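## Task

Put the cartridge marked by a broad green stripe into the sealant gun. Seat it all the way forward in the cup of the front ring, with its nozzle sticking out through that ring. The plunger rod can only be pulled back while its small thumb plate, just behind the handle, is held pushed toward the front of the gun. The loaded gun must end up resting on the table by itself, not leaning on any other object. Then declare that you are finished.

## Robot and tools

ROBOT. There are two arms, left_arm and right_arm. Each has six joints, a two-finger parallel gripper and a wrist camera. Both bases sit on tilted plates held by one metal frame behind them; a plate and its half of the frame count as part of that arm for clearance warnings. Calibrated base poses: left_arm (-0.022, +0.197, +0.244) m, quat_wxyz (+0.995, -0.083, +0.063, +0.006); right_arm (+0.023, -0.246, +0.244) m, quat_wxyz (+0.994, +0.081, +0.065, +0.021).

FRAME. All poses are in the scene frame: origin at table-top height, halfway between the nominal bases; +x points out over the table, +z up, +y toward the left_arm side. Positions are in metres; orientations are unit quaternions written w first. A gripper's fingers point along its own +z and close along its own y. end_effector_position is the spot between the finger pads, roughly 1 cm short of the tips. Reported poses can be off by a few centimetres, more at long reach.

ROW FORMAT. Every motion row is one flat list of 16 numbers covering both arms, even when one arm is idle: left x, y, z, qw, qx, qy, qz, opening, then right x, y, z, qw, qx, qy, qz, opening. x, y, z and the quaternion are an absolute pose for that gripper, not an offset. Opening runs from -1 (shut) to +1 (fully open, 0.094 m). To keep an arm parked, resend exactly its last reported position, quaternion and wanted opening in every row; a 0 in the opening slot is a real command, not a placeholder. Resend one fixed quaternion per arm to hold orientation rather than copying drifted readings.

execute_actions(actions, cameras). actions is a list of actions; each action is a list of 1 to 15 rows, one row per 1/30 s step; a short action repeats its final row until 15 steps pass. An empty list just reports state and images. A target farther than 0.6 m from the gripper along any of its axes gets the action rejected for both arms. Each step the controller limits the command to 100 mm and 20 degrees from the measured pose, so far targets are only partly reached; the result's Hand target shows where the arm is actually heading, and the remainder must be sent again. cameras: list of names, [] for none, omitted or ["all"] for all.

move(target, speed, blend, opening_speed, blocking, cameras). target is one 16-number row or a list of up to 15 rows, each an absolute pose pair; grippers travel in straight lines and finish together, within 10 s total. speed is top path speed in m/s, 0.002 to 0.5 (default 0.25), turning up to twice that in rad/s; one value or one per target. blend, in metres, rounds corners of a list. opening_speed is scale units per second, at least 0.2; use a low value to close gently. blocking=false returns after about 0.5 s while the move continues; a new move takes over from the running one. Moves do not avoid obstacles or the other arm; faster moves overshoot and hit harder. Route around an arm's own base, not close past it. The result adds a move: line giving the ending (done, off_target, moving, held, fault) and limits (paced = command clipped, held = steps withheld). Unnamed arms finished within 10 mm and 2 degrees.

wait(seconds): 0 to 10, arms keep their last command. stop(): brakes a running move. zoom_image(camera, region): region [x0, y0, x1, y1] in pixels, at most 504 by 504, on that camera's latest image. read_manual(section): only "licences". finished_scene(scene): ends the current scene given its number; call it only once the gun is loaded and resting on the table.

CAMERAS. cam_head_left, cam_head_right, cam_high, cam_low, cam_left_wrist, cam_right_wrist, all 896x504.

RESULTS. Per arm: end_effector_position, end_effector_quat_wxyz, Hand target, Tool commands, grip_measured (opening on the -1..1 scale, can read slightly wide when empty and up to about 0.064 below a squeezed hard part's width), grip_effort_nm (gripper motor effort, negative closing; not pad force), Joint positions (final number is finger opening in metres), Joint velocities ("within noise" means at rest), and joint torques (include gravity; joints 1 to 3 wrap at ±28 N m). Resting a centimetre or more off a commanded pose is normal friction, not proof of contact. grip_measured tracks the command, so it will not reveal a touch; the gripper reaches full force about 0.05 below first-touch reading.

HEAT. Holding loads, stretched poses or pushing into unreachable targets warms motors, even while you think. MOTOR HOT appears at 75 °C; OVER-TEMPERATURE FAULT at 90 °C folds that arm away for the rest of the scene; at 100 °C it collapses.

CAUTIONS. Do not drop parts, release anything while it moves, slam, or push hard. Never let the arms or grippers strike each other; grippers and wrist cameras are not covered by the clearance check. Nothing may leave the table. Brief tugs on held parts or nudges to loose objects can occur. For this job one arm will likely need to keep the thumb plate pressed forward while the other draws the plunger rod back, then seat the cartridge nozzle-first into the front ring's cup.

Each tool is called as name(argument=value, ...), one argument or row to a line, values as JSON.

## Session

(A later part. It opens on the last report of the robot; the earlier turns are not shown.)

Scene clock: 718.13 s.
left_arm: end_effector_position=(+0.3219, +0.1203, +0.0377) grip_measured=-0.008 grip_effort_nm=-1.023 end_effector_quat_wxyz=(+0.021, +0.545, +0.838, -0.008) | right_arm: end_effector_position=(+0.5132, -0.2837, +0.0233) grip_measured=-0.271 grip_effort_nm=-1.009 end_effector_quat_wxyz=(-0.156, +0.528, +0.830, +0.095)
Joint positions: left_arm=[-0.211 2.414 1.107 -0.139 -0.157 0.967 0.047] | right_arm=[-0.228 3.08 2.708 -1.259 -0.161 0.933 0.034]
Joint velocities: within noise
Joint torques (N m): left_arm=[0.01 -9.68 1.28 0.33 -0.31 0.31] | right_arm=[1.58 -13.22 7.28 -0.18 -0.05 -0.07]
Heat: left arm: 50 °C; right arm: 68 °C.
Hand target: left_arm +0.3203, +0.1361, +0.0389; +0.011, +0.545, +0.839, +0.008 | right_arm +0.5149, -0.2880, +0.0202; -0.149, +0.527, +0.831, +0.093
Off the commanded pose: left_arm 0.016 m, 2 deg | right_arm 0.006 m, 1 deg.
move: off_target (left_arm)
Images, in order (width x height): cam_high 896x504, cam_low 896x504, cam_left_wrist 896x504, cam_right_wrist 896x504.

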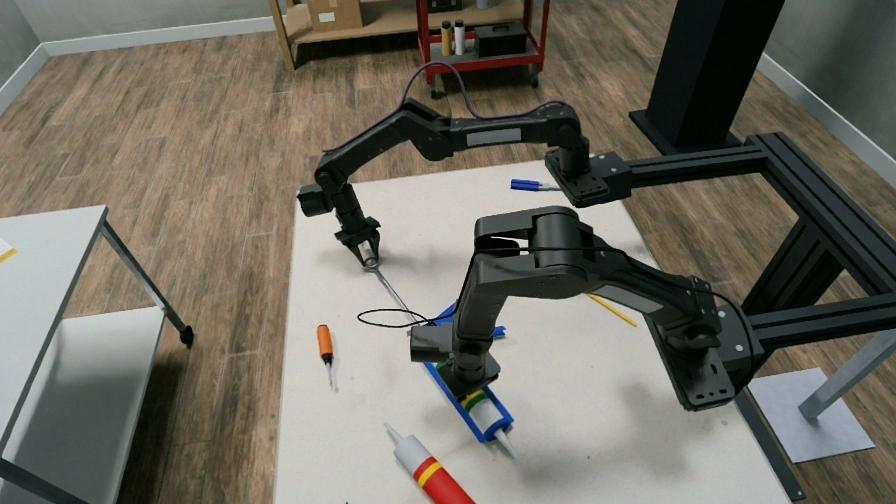

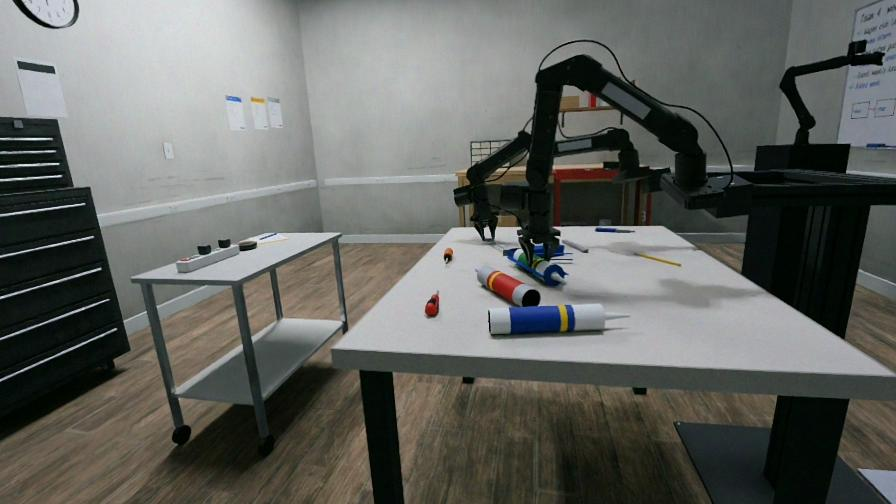

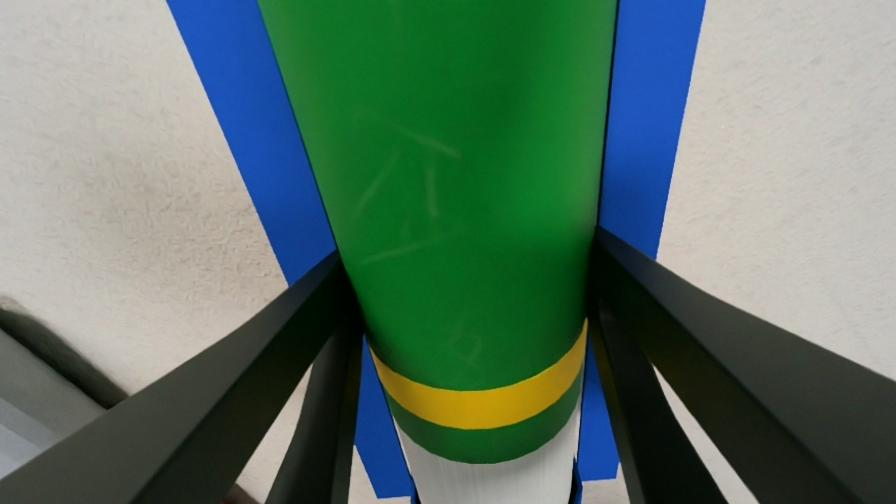

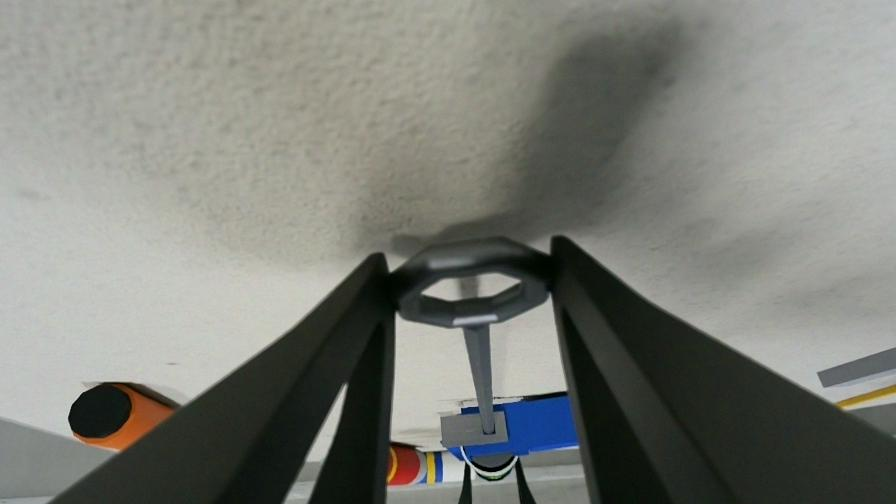

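move(
  target=[0.3155,0.1475,0.041,0.012,0.5446,0.8383,0.008,-0.25,0.515,-0.288,0.020,-0.150,0.527,0.831,0.093,-0.7],
  speed=0.03,
  cameras=["cam_high","cam_low","cam_left_wrist","cam_right_wrist"],
)

zoom_image(
  camera="cam_high",
  region=[390, 300, 550, 460],
)

zoom_image(
  camera="cam_low",
  region=[500, 225, 580, 295],
)

zoom_image(
  camera="cam_right_wrist",
  region=[420, 420, 560, 504],
)

Scene clock: 722.93 s.
left_arm: end_effector_position=(+0.3212, +0.1224, +0.0377) grip_measured=-0.008 grip_effort_nm=-1.028 end_effector_quat_wxyz=(+0.038, +0.545, +0.837, -0.018) | right_arm: end_effector_position=(+0.5134, -0.2830, +0.0235) grip_measured=-0.271 grip_effort_nm=-1.004 end_effector_quat_wxyz=(-0.156, +0.528, +0.829, +0.096)
Joint positions: left_arm=[-0.189 2.4 1.072 -0.092 -0.121 0.995 0.047] | right_arm=[-0.228 3.08 2.708 -1.259 -0.164 0.933 0.034]
Joint velocities: within noise
Joint torques (N m): left_arm=[0.36 -10.13 0.91 0.11 -0.55 0.28] | right_arm=[1.7 -13.26 7.2 -0.19 -0.01 -0.06]
Heat: left arm: 50 °C; right arm: 68 °C.
Hand target: left_arm +0.3153, +0.1465, +0.0406; +0.012, +0.545, +0.838, +0.007 | right_arm +0.5149, -0.2880, +0.0202; -0.149, +0.527, +0.831, +0.093
Off the commanded pose: left_arm 0.026 m, 4 deg | right_arm 0.006 m, 1 deg.
move: off_target (left_arm)
Images, in order (width x height): cam_high 896x504, cam_low 896x504, cam_left_wrist 896x504, cam_right_wrist 896x504.

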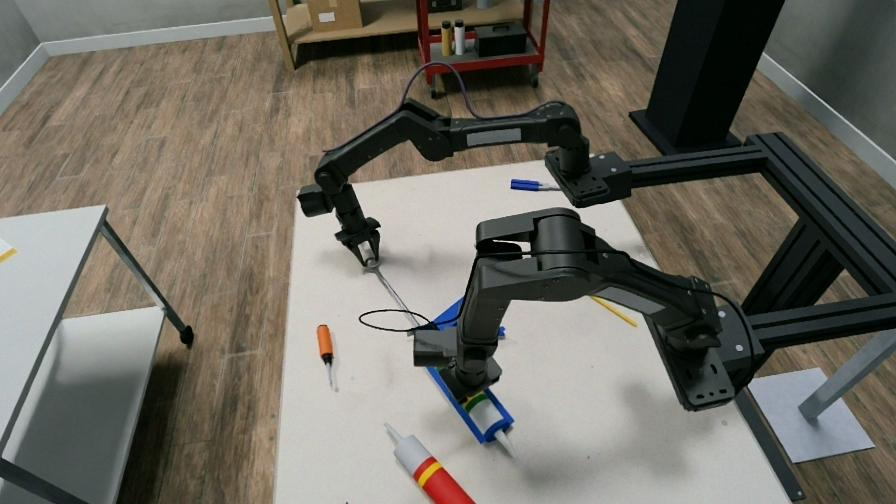

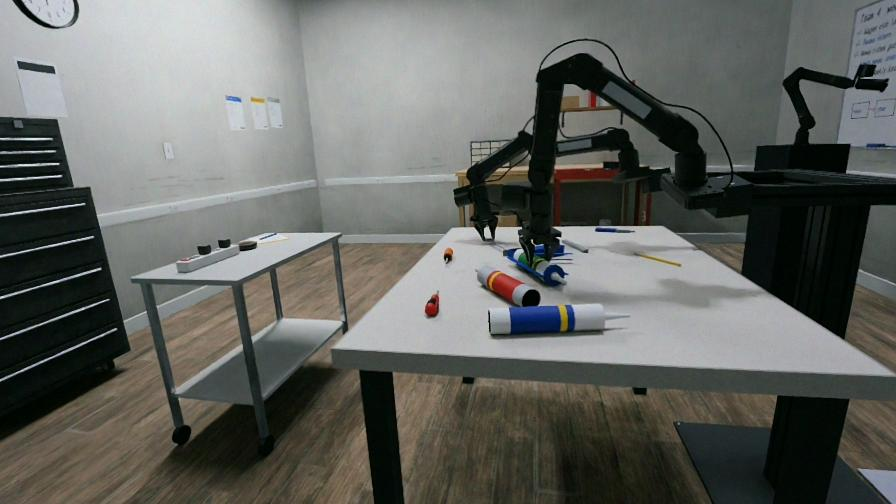

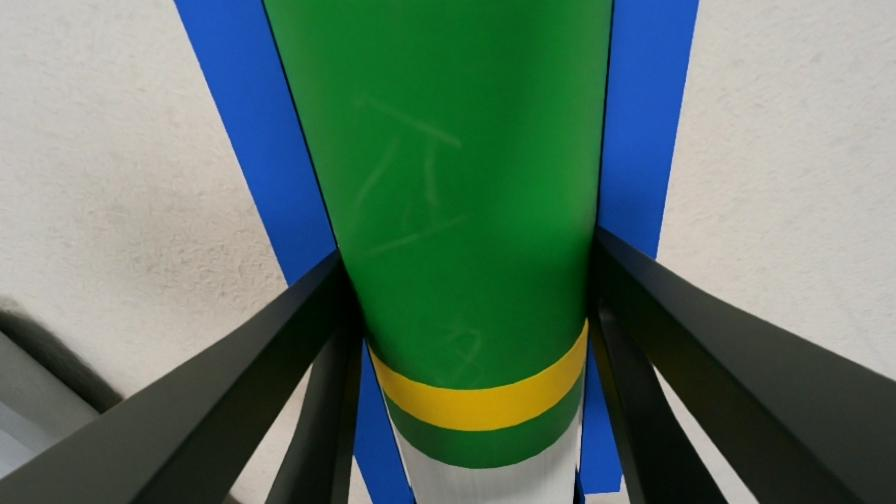

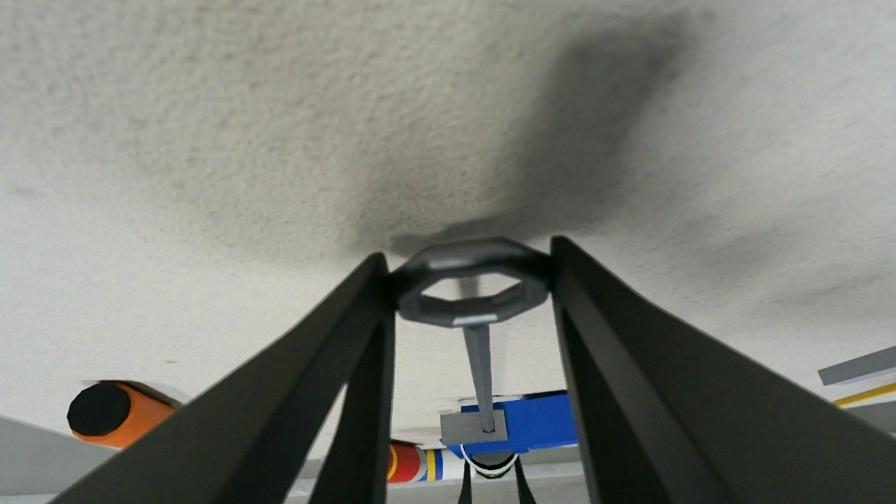

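Scaled by 3.150 from the camera's 896x504 image, which has a finer 1280x720 frame.

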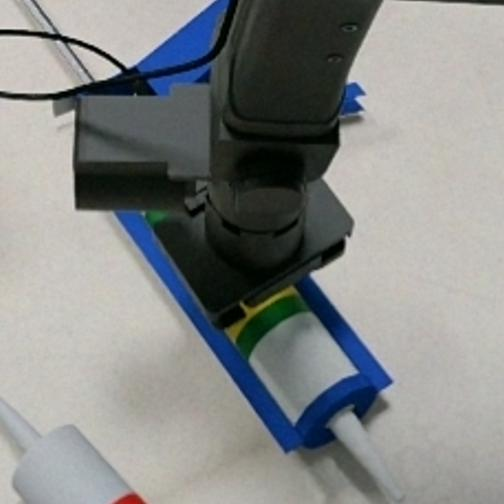

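Scaled by 6.300 from the camera's 896x504 image, which has a finer 1280x720 frame.

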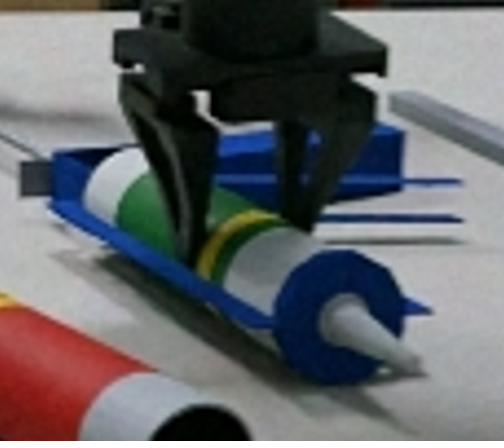

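Scaled by 3.600 from the camera's 896x504 image, which has a finer 1280x720 frame.

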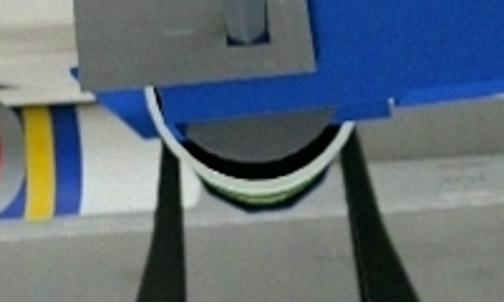

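move(
  target=[0.3235,0.123,0.042,0.020,0.5446,0.8383,-0.005,-0.25,0.515,-0.288,0.020,-0.150,0.527,0.831,0.093,-0.7],
  speed=0.03,
  cameras=["cam_high","cam_low","cam_left_wrist","cam_right_wrist"],
)

zoom_image(
  camera="cam_high",
  region=[390, 300, 550, 460],
)

zoom_image(
  camera="cam_low",
  region=[500, 225, 580, 295],
)

Scene clock: 734.07 s.
left_arm: end_effector_position=(+0.3235, +0.1214, +0.0394) grip_measured=-0.008 grip_effort_nm=-1.038 end_effector_quat_wxyz=(+0.034, +0.543, +0.839, -0.014) | right_arm: end_effector_position=(+0.5134, -0.2830, +0.0235) grip_measured=-0.271 grip_effort_nm=-1.009 end_effector_quat_wxyz=(-0.156, +0.528, +0.829, +0.096)
Joint positions: left_arm=[-0.197 2.4 1.087 -0.111 -0.134 0.979 0.047] | right_arm=[-0.228 3.08 2.708 -1.259 -0.164 0.933 0.034]
Joint velocities: within noise
Joint torques (N m): left_arm=[-3.06 -8.64 4.51 0.01 -0.25 -0.07] | right_arm=[1.63 -13.23 7.25 -0.18 0 -0.09]
Heat: left arm: 48 °C; right arm: 69 °C.
Hand target: left_arm +0.3235, +0.1230, +0.0421; +0.021, +0.545, +0.838, -0.005 | right_arm +0.5149, -0.2880, +0.0202; -0.149, +0.527, +0.831, +0.093
Off the commanded pose: left_arm 0.003 m, 2 deg | right_arm 0.006 m, 1 deg.
move: done
Images, in order (width x height): cam_high 896x504, cam_low 896x504, cam_left_wrist 896x504, cam_right_wrist 896x504.

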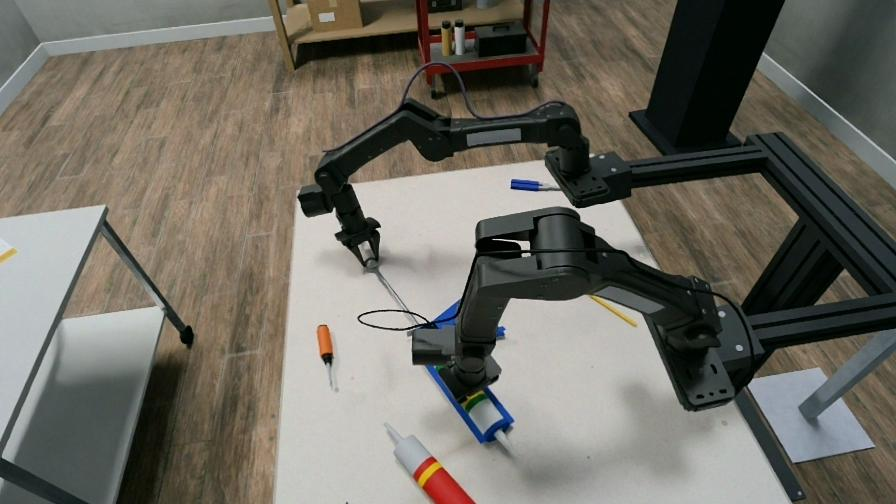

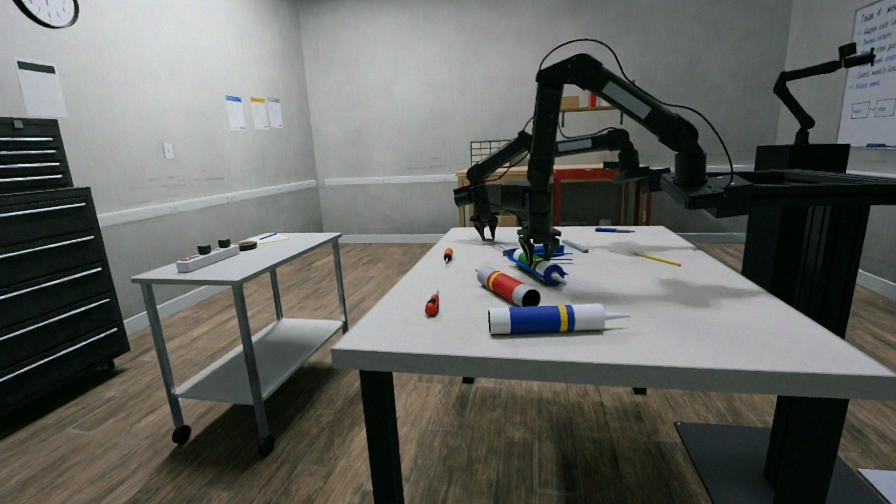

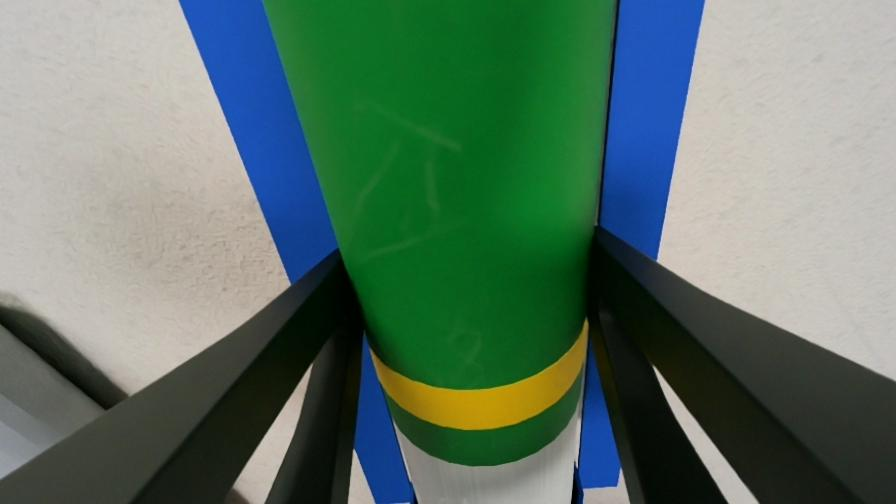

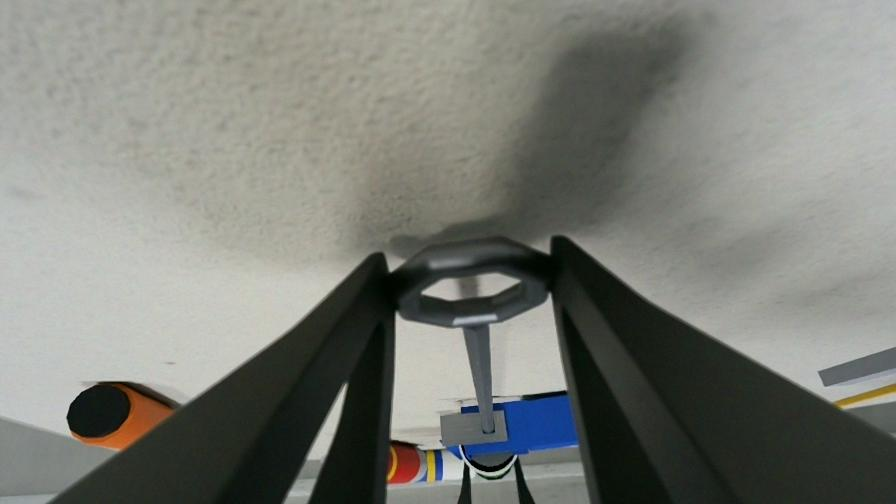

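Scaled by 3.150 from the camera's 896x504 image, which has a finer 1280x720 frame.

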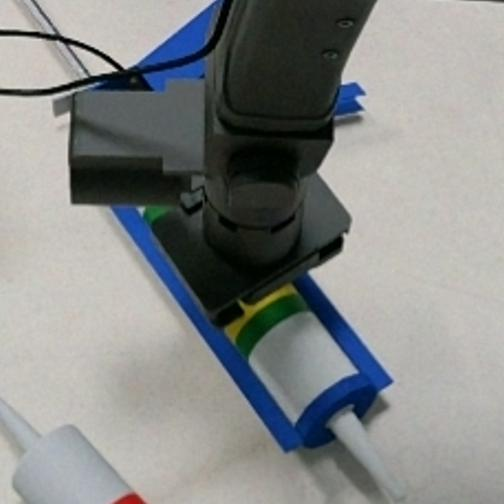

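Scaled by 6.300 from the camera's 896x504 image, which has a finer 1280x720 frame.

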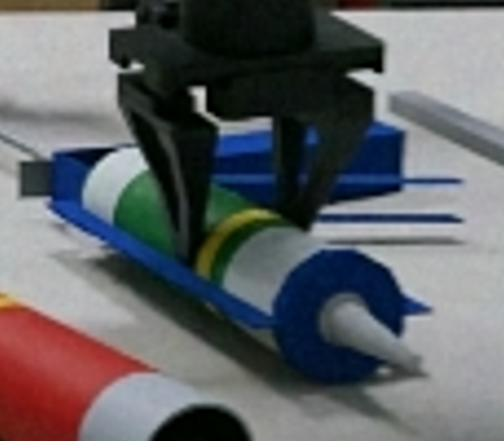

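move(
  target=[0.3235,0.123,0.042,0.020,0.5446,0.8383,-0.005,0.18,0.515,-0.288,0.020,-0.150,0.527,0.831,0.093,-0.7],
  speed=0.03,
  opening_speed=0.2,
  cameras=["cam_high","cam_low","cam_left_wrist","cam_right_wrist"],
)

zoom_image(
  camera="cam_high",
  region=[390, 300, 550, 460],
)

zoom_image(
  camera="cam_low",
  region=[500, 225, 580, 295],
)

zoom_image(
  camera="cam_right_wrist",
  region=[420, 420, 560, 504],
)

Scene clock: 739.63 s.
left_arm: end_effector_position=(+0.3194, +0.1265, +0.0390) grip_measured=+0.177 grip_effort_nm=0.144 end_effector_quat_wxyz=(+0.020, +0.544, +0.839, -0.007) | right_arm: end_effector_position=(+0.5134, -0.2830, +0.0235) grip_measured=-0.271 grip_effort_nm=-1.004 end_effector_quat_wxyz=(-0.156, +0.528, +0.829, +0.096)
Joint positions: left_arm=[-0.197 2.4 1.087 -0.131 -0.158 0.979 0.055] | right_arm=[-0.228 3.08 2.708 -1.259 -0.164 0.933 0.034]
Joint velocities: within noise
Joint torques (N m): left_arm=[-3.11 -8.53 4.51 0.16 -0.02 -0.08] | right_arm=[1.66 -13.26 7.27 -0.19 -0.03 -0.08]
Heat: left arm: 47 °C; right arm: 69 °C.
Hand target: left_arm +0.3234, +0.1231, +0.0420; +0.020, +0.545, +0.838, -0.005 | right_arm +0.5149, -0.2880, +0.0202; -0.149, +0.527, +0.831, +0.093
Off the commanded pose: left_arm 0.006 m, 0 deg | right_arm 0.006 m, 1 deg.
move: done
Images, in order (width x height): cam_high 896x504, cam_low 896x504, cam_left_wrist 896x504, cam_right_wrist 896x504.

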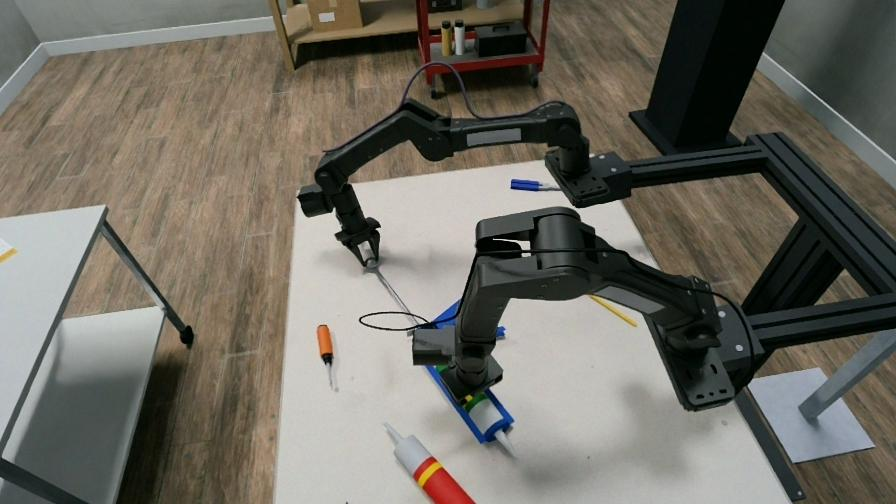

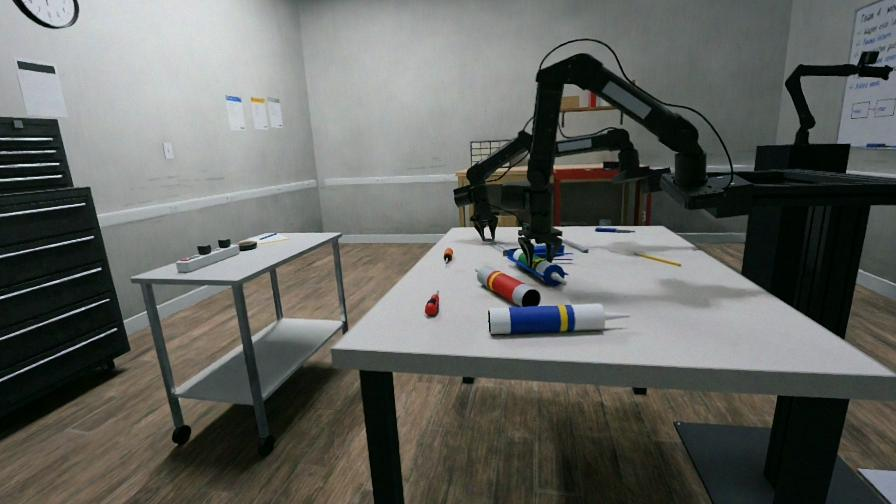

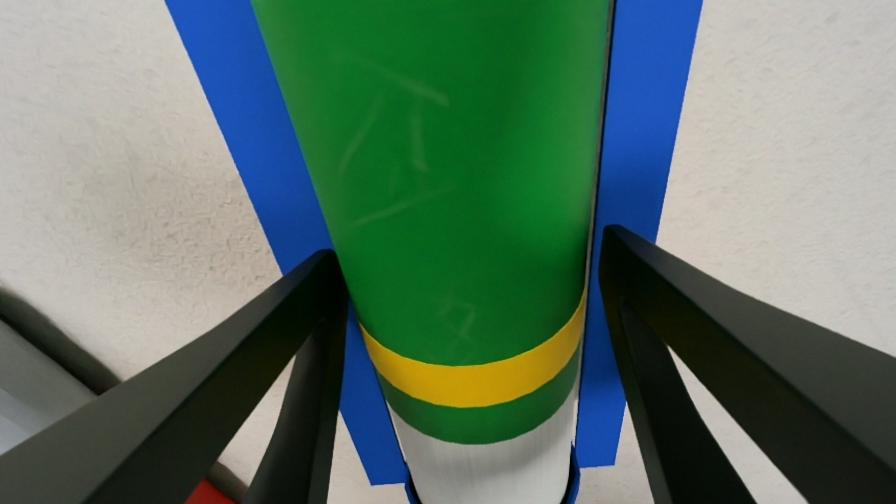

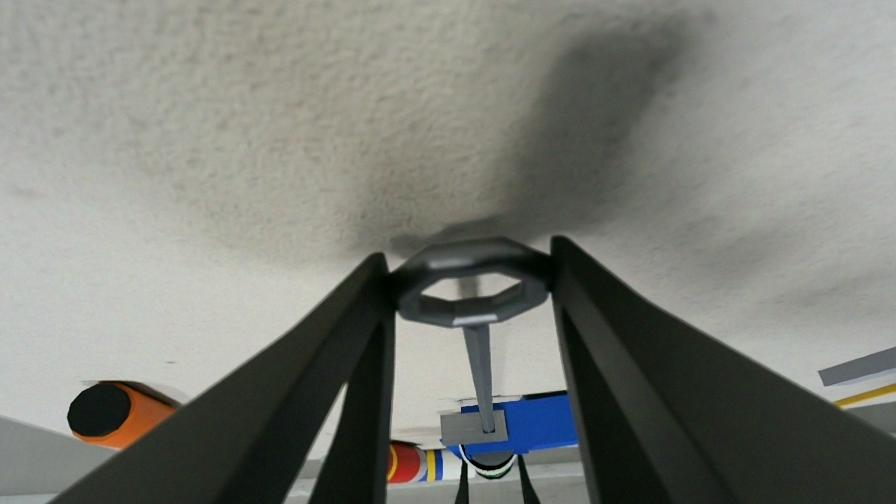

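Scaled by 3.150 from the camera's 896x504 image, which has a finer 1280x720 frame.

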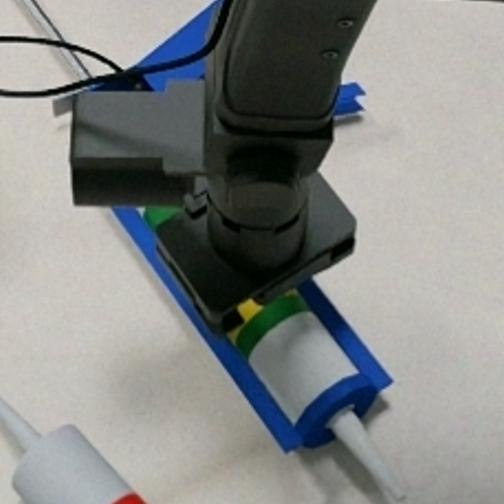

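Scaled by 6.300 from the camera's 896x504 image, which has a finer 1280x720 frame.

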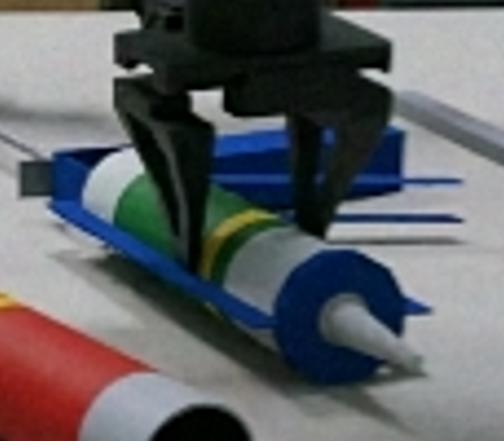

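Scaled by 3.600 from the camera's 896x504 image, which has a finer 1280x720 frame.

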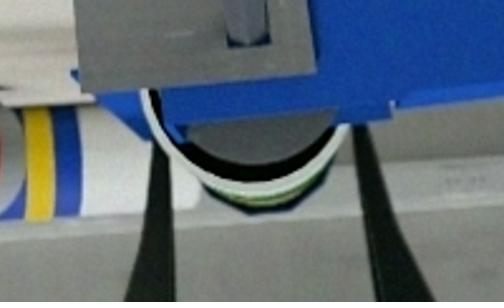

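move(
  target=[0.331,0.121,0.062,0.020,0.5446,0.8383,-0.005,0.18,0.515,-0.288,0.020,-0.150,0.527,0.831,0.093,-0.7],
  speed=0.04,
  cameras=["cam_left_wrist","cam_high"],
)

Scene clock: 748.90 s.
left_arm: end_effector_position=(+0.3165, +0.1272, +0.0415) grip_measured=+0.177 grip_effort_nm=0.149 end_effector_quat_wxyz=(+0.004, +0.544, +0.839, -0.011) | right_arm: end_effector_position=(+0.5134, -0.2830, +0.0235) grip_measured=-0.271 grip_effort_nm=-1.004 end_effector_quat_wxyz=(-0.156, +0.528, +0.829, +0.096)
Joint positions: left_arm=[-0.201 2.4 1.111 -0.19 -0.164 0.97 0.055] | right_arm=[-0.228 3.08 2.708 -1.259 -0.164 0.933 0.034]
Joint velocities: within noise
Joint torques (N m): left_arm=[-3.81 -12.63 4.22 -0.06 -0.01 -0.11] | right_arm=[1.68 -13.16 7.27 -0.2 -0.01 -0.08]
Heat: left arm: 46 °C; right arm: 69 °C.
Hand target: left_arm +0.3305, +0.1209, +0.0611; +0.020, +0.545, +0.838, -0.005 | right_arm +0.5149, -0.2880, +0.0202; -0.149, +0.527, +0.831, +0.093
Off the commanded pose: left_arm 0.026 m, 2 deg | right_arm 0.006 m, 1 deg.
move: off_target (left_arm)
Images, in order (width x height): cam_high 896x504, cam_left_wrist 896x504.

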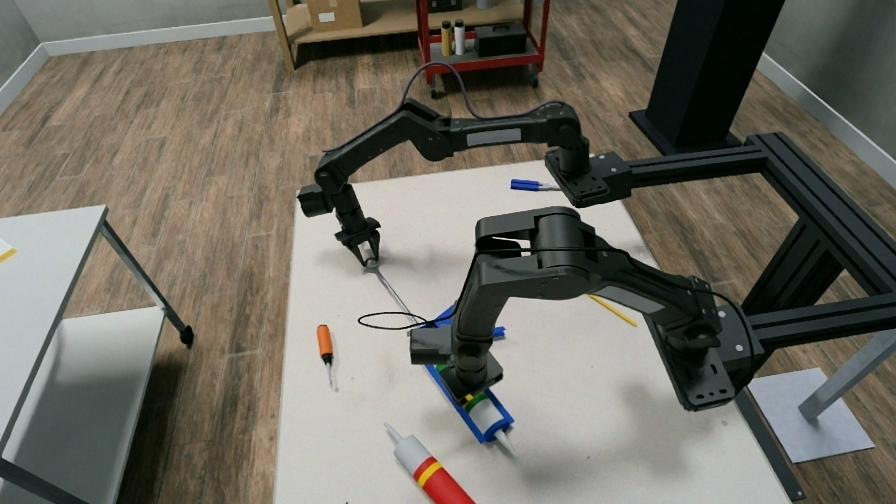

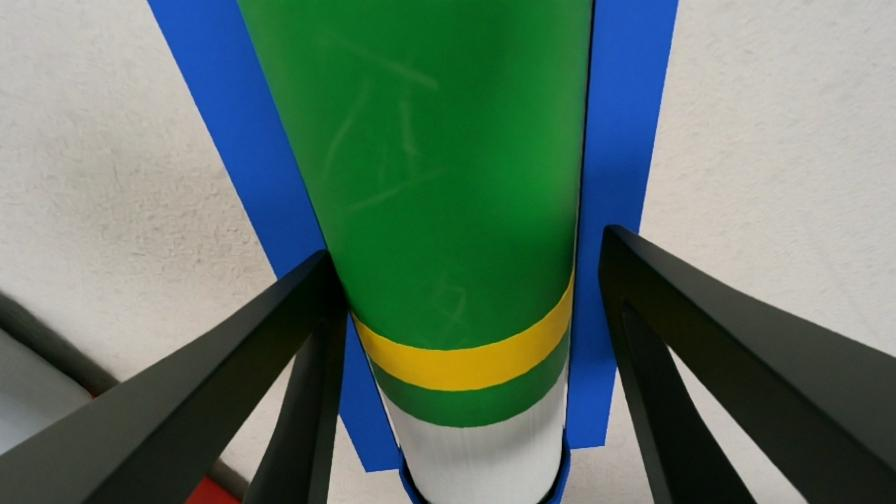

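move(
  target=[0.341,0.121,0.078,0.040,0.5446,0.8383,-0.005,0.18,0.515,-0.288,0.020,-0.150,0.527,0.831,0.093,-0.7],
  speed=0.04,
  cameras=["cam_left_wrist","cam_high"],
)

Scene clock: 752.07 s.
left_arm: end_effector_position=(+0.3293, +0.1277, +0.0595) grip_measured=+0.177 grip_effort_nm=0.134 end_effector_quat_wxyz=(+0.021, +0.542, +0.840, -0.005) | right_arm: end_effector_position=(+0.5134, -0.2830, +0.0235) grip_measured=-0.271 grip_effort_nm=-1.009 end_effector_quat_wxyz=(-0.156, +0.528, +0.829, +0.096)
Joint positions: left_arm=[-0.201 2.343 1.111 -0.212 -0.161 0.97 0.055] | right_arm=[-0.228 3.08 2.708 -1.259 -0.164 0.933 0.034]
Joint velocities: within noise
Joint torques (N m): left_arm=[-3.45 -12.29 3.81 0.11 0.12 0.04] | right_arm=[1.65 -13.26 7.13 -0.2 -0.02 -0.08]
Heat: left arm: 47 °C; right arm: 69 °C.
Hand target: left_arm +0.3408, +0.1211, +0.0773; +0.040, +0.544, +0.838, -0.005 | right_arm +0.5149, -0.2880, +0.0202; -0.149, +0.527, +0.831, +0.093
Off the commanded pose: left_arm 0.023 m, 2 deg | right_arm 0.006 m, 1 deg.
move: off_target (left_arm)
Images, in order (width x height): cam_high 896x504, cam_left_wrist 896x504.

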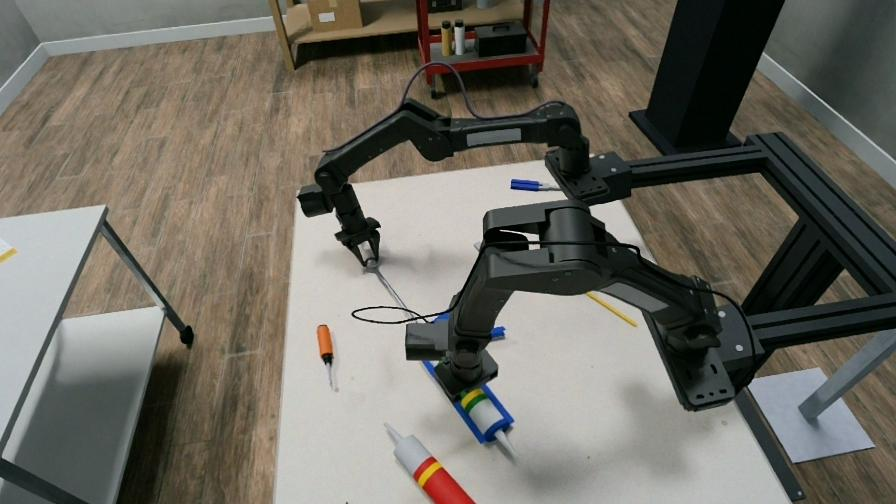

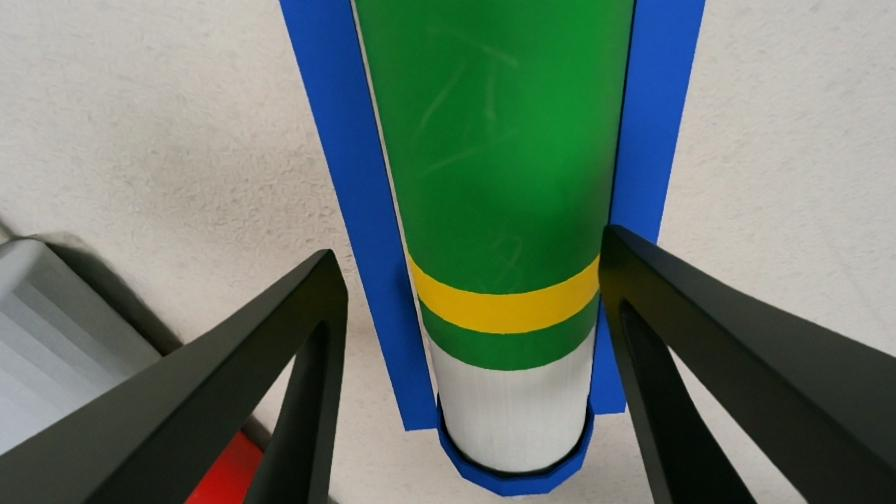

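zoom_image(
  camera="cam_left_wrist",
  region=[400, 350, 640, 504],
)

move(
  target=[0.352,0.115,0.125,0.040,0.5446,0.8383,-0.005,0.18,0.515,-0.288,0.020,-0.150,0.527,0.831,0.093,-0.7],
  speed=0.08,
  cameras=["cam_left_wrist","cam_high","cam_low"],
)

zoom_image(
  camera="cam_left_wrist",
  region=[350, 200, 650, 504],
)

zoom_image(
  camera="cam_low",
  region=[500, 225, 580, 295],
)

Scaled by 2.100 from the camera's 896x504 image, which has a finer 1280x720 frame.

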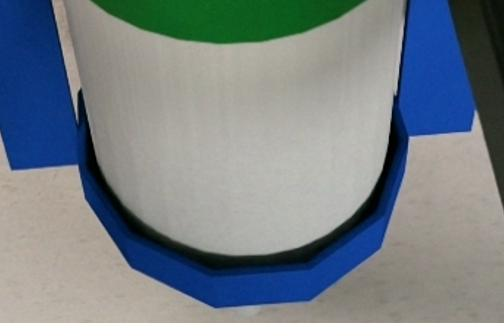

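Scene clock: 758.57 s.
left_arm: end_effector_position=(+0.3378, +0.1222, +0.1043) grip_measured=+0.177 grip_effort_nm=0.144 end_effector_quat_wxyz=(+0.017, +0.546, +0.838, -0.009) | right_arm: end_effector_position=(+0.5134, -0.2830, +0.0235) grip_measured=-0.271 grip_effort_nm=-1.009 end_effector_quat_wxyz=(-0.156, +0.528, +0.829, +0.096)
Joint positions: left_arm=[-0.232 2.227 1.153 -0.385 -0.16 0.946 0.055] | right_arm=[-0.228 3.08 2.708 -1.259 -0.164 0.933 0.034]
Joint velocities: within noise
Joint torques (N m): left_arm=[-3.69 -12.08 5.82 0.13 0.07 -0.1] | right_arm=[1.65 -13.2 7.23 -0.2 -0.02 -0.07]
Heat: left arm: 48 °C; right arm: 69 °C.
Hand target: left_arm +0.3517, +0.1150, +0.1245; +0.040, +0.544, +0.838, -0.005 | right_arm +0.5149, -0.2880, +0.0202; -0.149, +0.527, +0.831, +0.093
Off the commanded pose: left_arm 0.026 m, 3 deg | right_arm 0.006 m, 1 deg.
move: off_target (left_arm)
Images, in order (width x height): cam_high 896x504, cam_low 896x504, cam_left_wrist 896x504.

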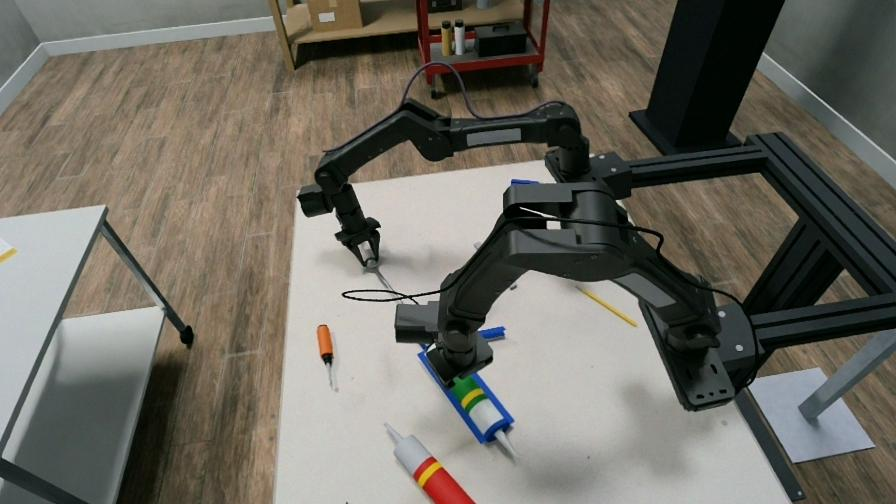

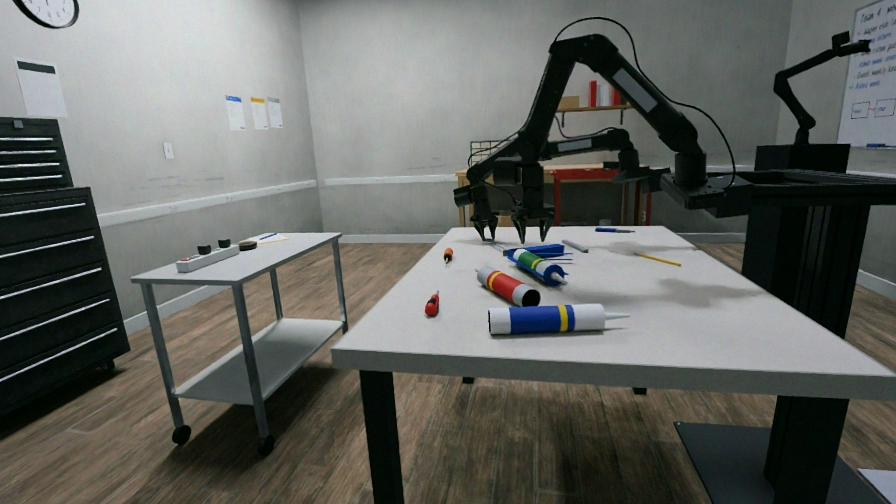

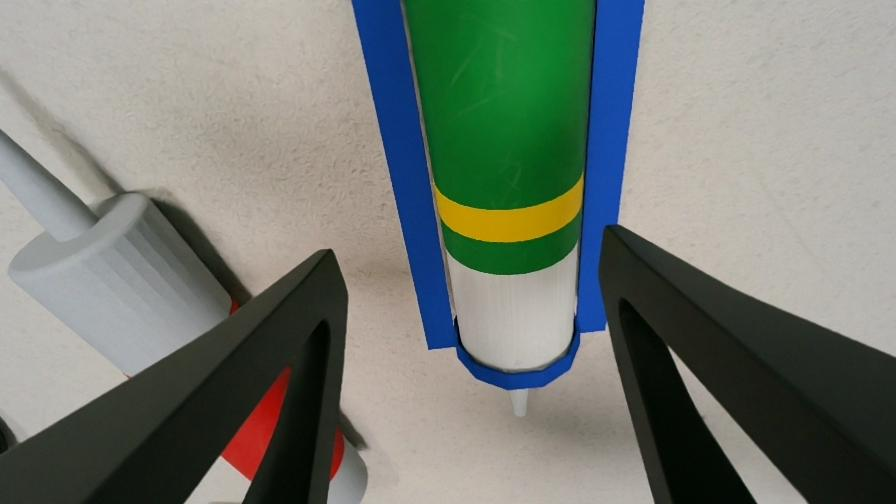

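Scaled by 1.658 from the camera's 896x504 image, which has a finer 1280x720 frame.

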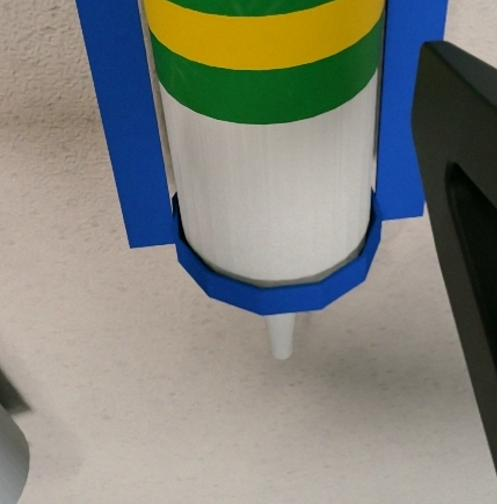

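Scaled by 6.300 from the camera's 896x504 image, which has a finer 1280x720 frame.

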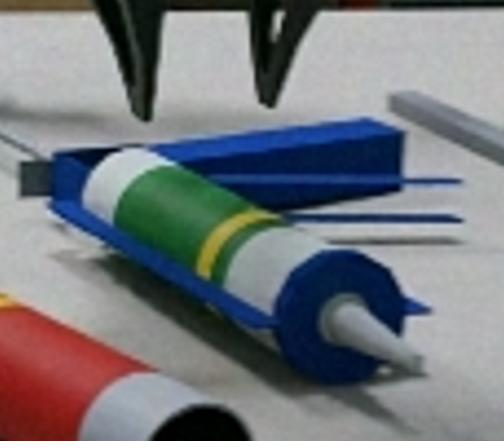

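execute_actions(
  actions=[],
  cameras=["cam_head_left","cam_head_right"],
)

zoom_image(
  camera="cam_head_right",
  region=[400, 165, 530, 245],
)

zoom_image(
  camera="cam_head_left",
  region=[400, 165, 530, 245],
)

Scene clock: 773.50 s.
left_arm: end_effector_position=(+0.3375, +0.1223, +0.1043) grip_measured=+0.177 grip_effort_nm=0.139 end_effector_quat_wxyz=(+0.016, +0.546, +0.838, -0.010) | right_arm: end_effector_position=(+0.5134, -0.2830, +0.0235) grip_measured=-0.271 grip_effort_nm=-1.013 end_effector_quat_wxyz=(-0.156, +0.528, +0.829, +0.096)
Joint positions: left_arm=[-0.232 2.227 1.153 -0.386 -0.16 0.946 0.055] | right_arm=[-0.228 3.08 2.708 -1.259 -0.164 0.933 0.034]
Joint velocities: within noise
Joint torques (N m): left_arm=[-3.7 -12.16 5.94 0.11 0.06 -0.11] | right_arm=[1.59 -13.26 7.25 -0.18 -0.03 -0.07]
Heat: left arm: 50 °C; right arm: 69 °C.
Hand target: left_arm +0.3516, +0.1151, +0.1245; +0.040, +0.544, +0.838, -0.005 | right_arm +0.5149, -0.2880, +0.0202; -0.149, +0.527, +0.831, +0.093
Tool commands: left_gripper/opening=+0.18 right_gripper/opening=-0.7
Off the commanded pose: left_arm 0.026 m, 3 deg | right_arm 0.006 m, 1 deg.
Images, in order (width x height): cam_head_left 896x504, cam_head_right 896x504.

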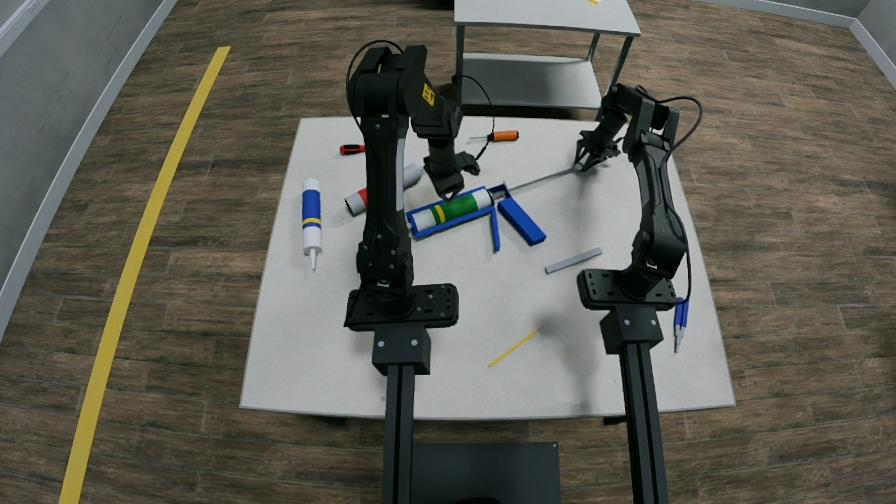

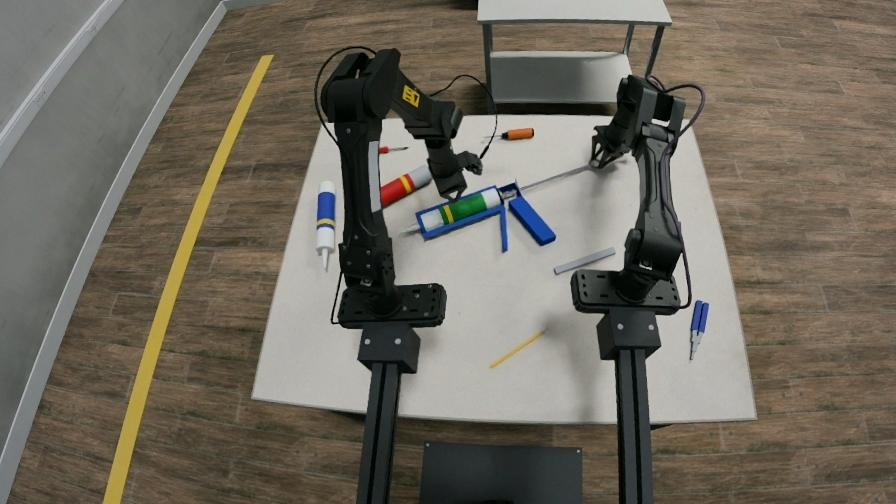

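Scaled by 3.877 from the camera's 896x504 image, which has a finer 1280x720 frame.

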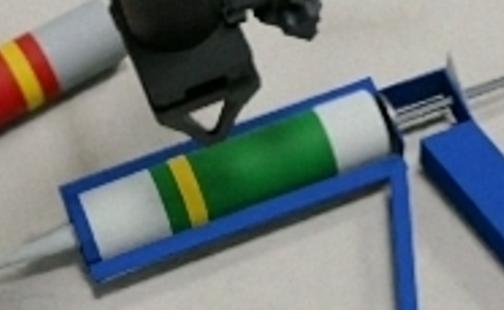

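Scaled by 3.877 from the camera's 896x504 image, which has a finer 1280x720 frame.

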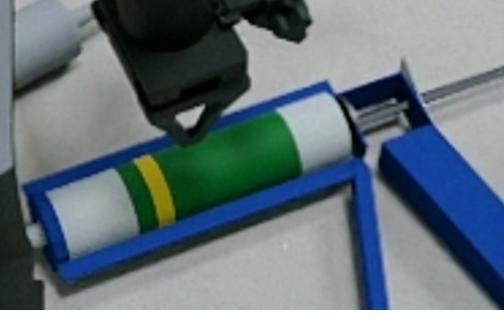

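zoom_image(
  camera="cam_head_left",
  region=[290, 170, 340, 280],
)

zoom_image(
  camera="cam_low",
  region=[470, 260, 640, 350],
)

Scaled by 4.582 from the camera's 896x504 image, which has a finer 1280x720 frame.

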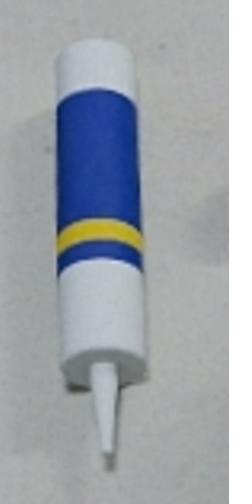

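This scene's latest camera images include none from cam_low. They are from: cam_head_left, cam_head_right. cam_low's image comes with the result of a call that names it in "cameras".


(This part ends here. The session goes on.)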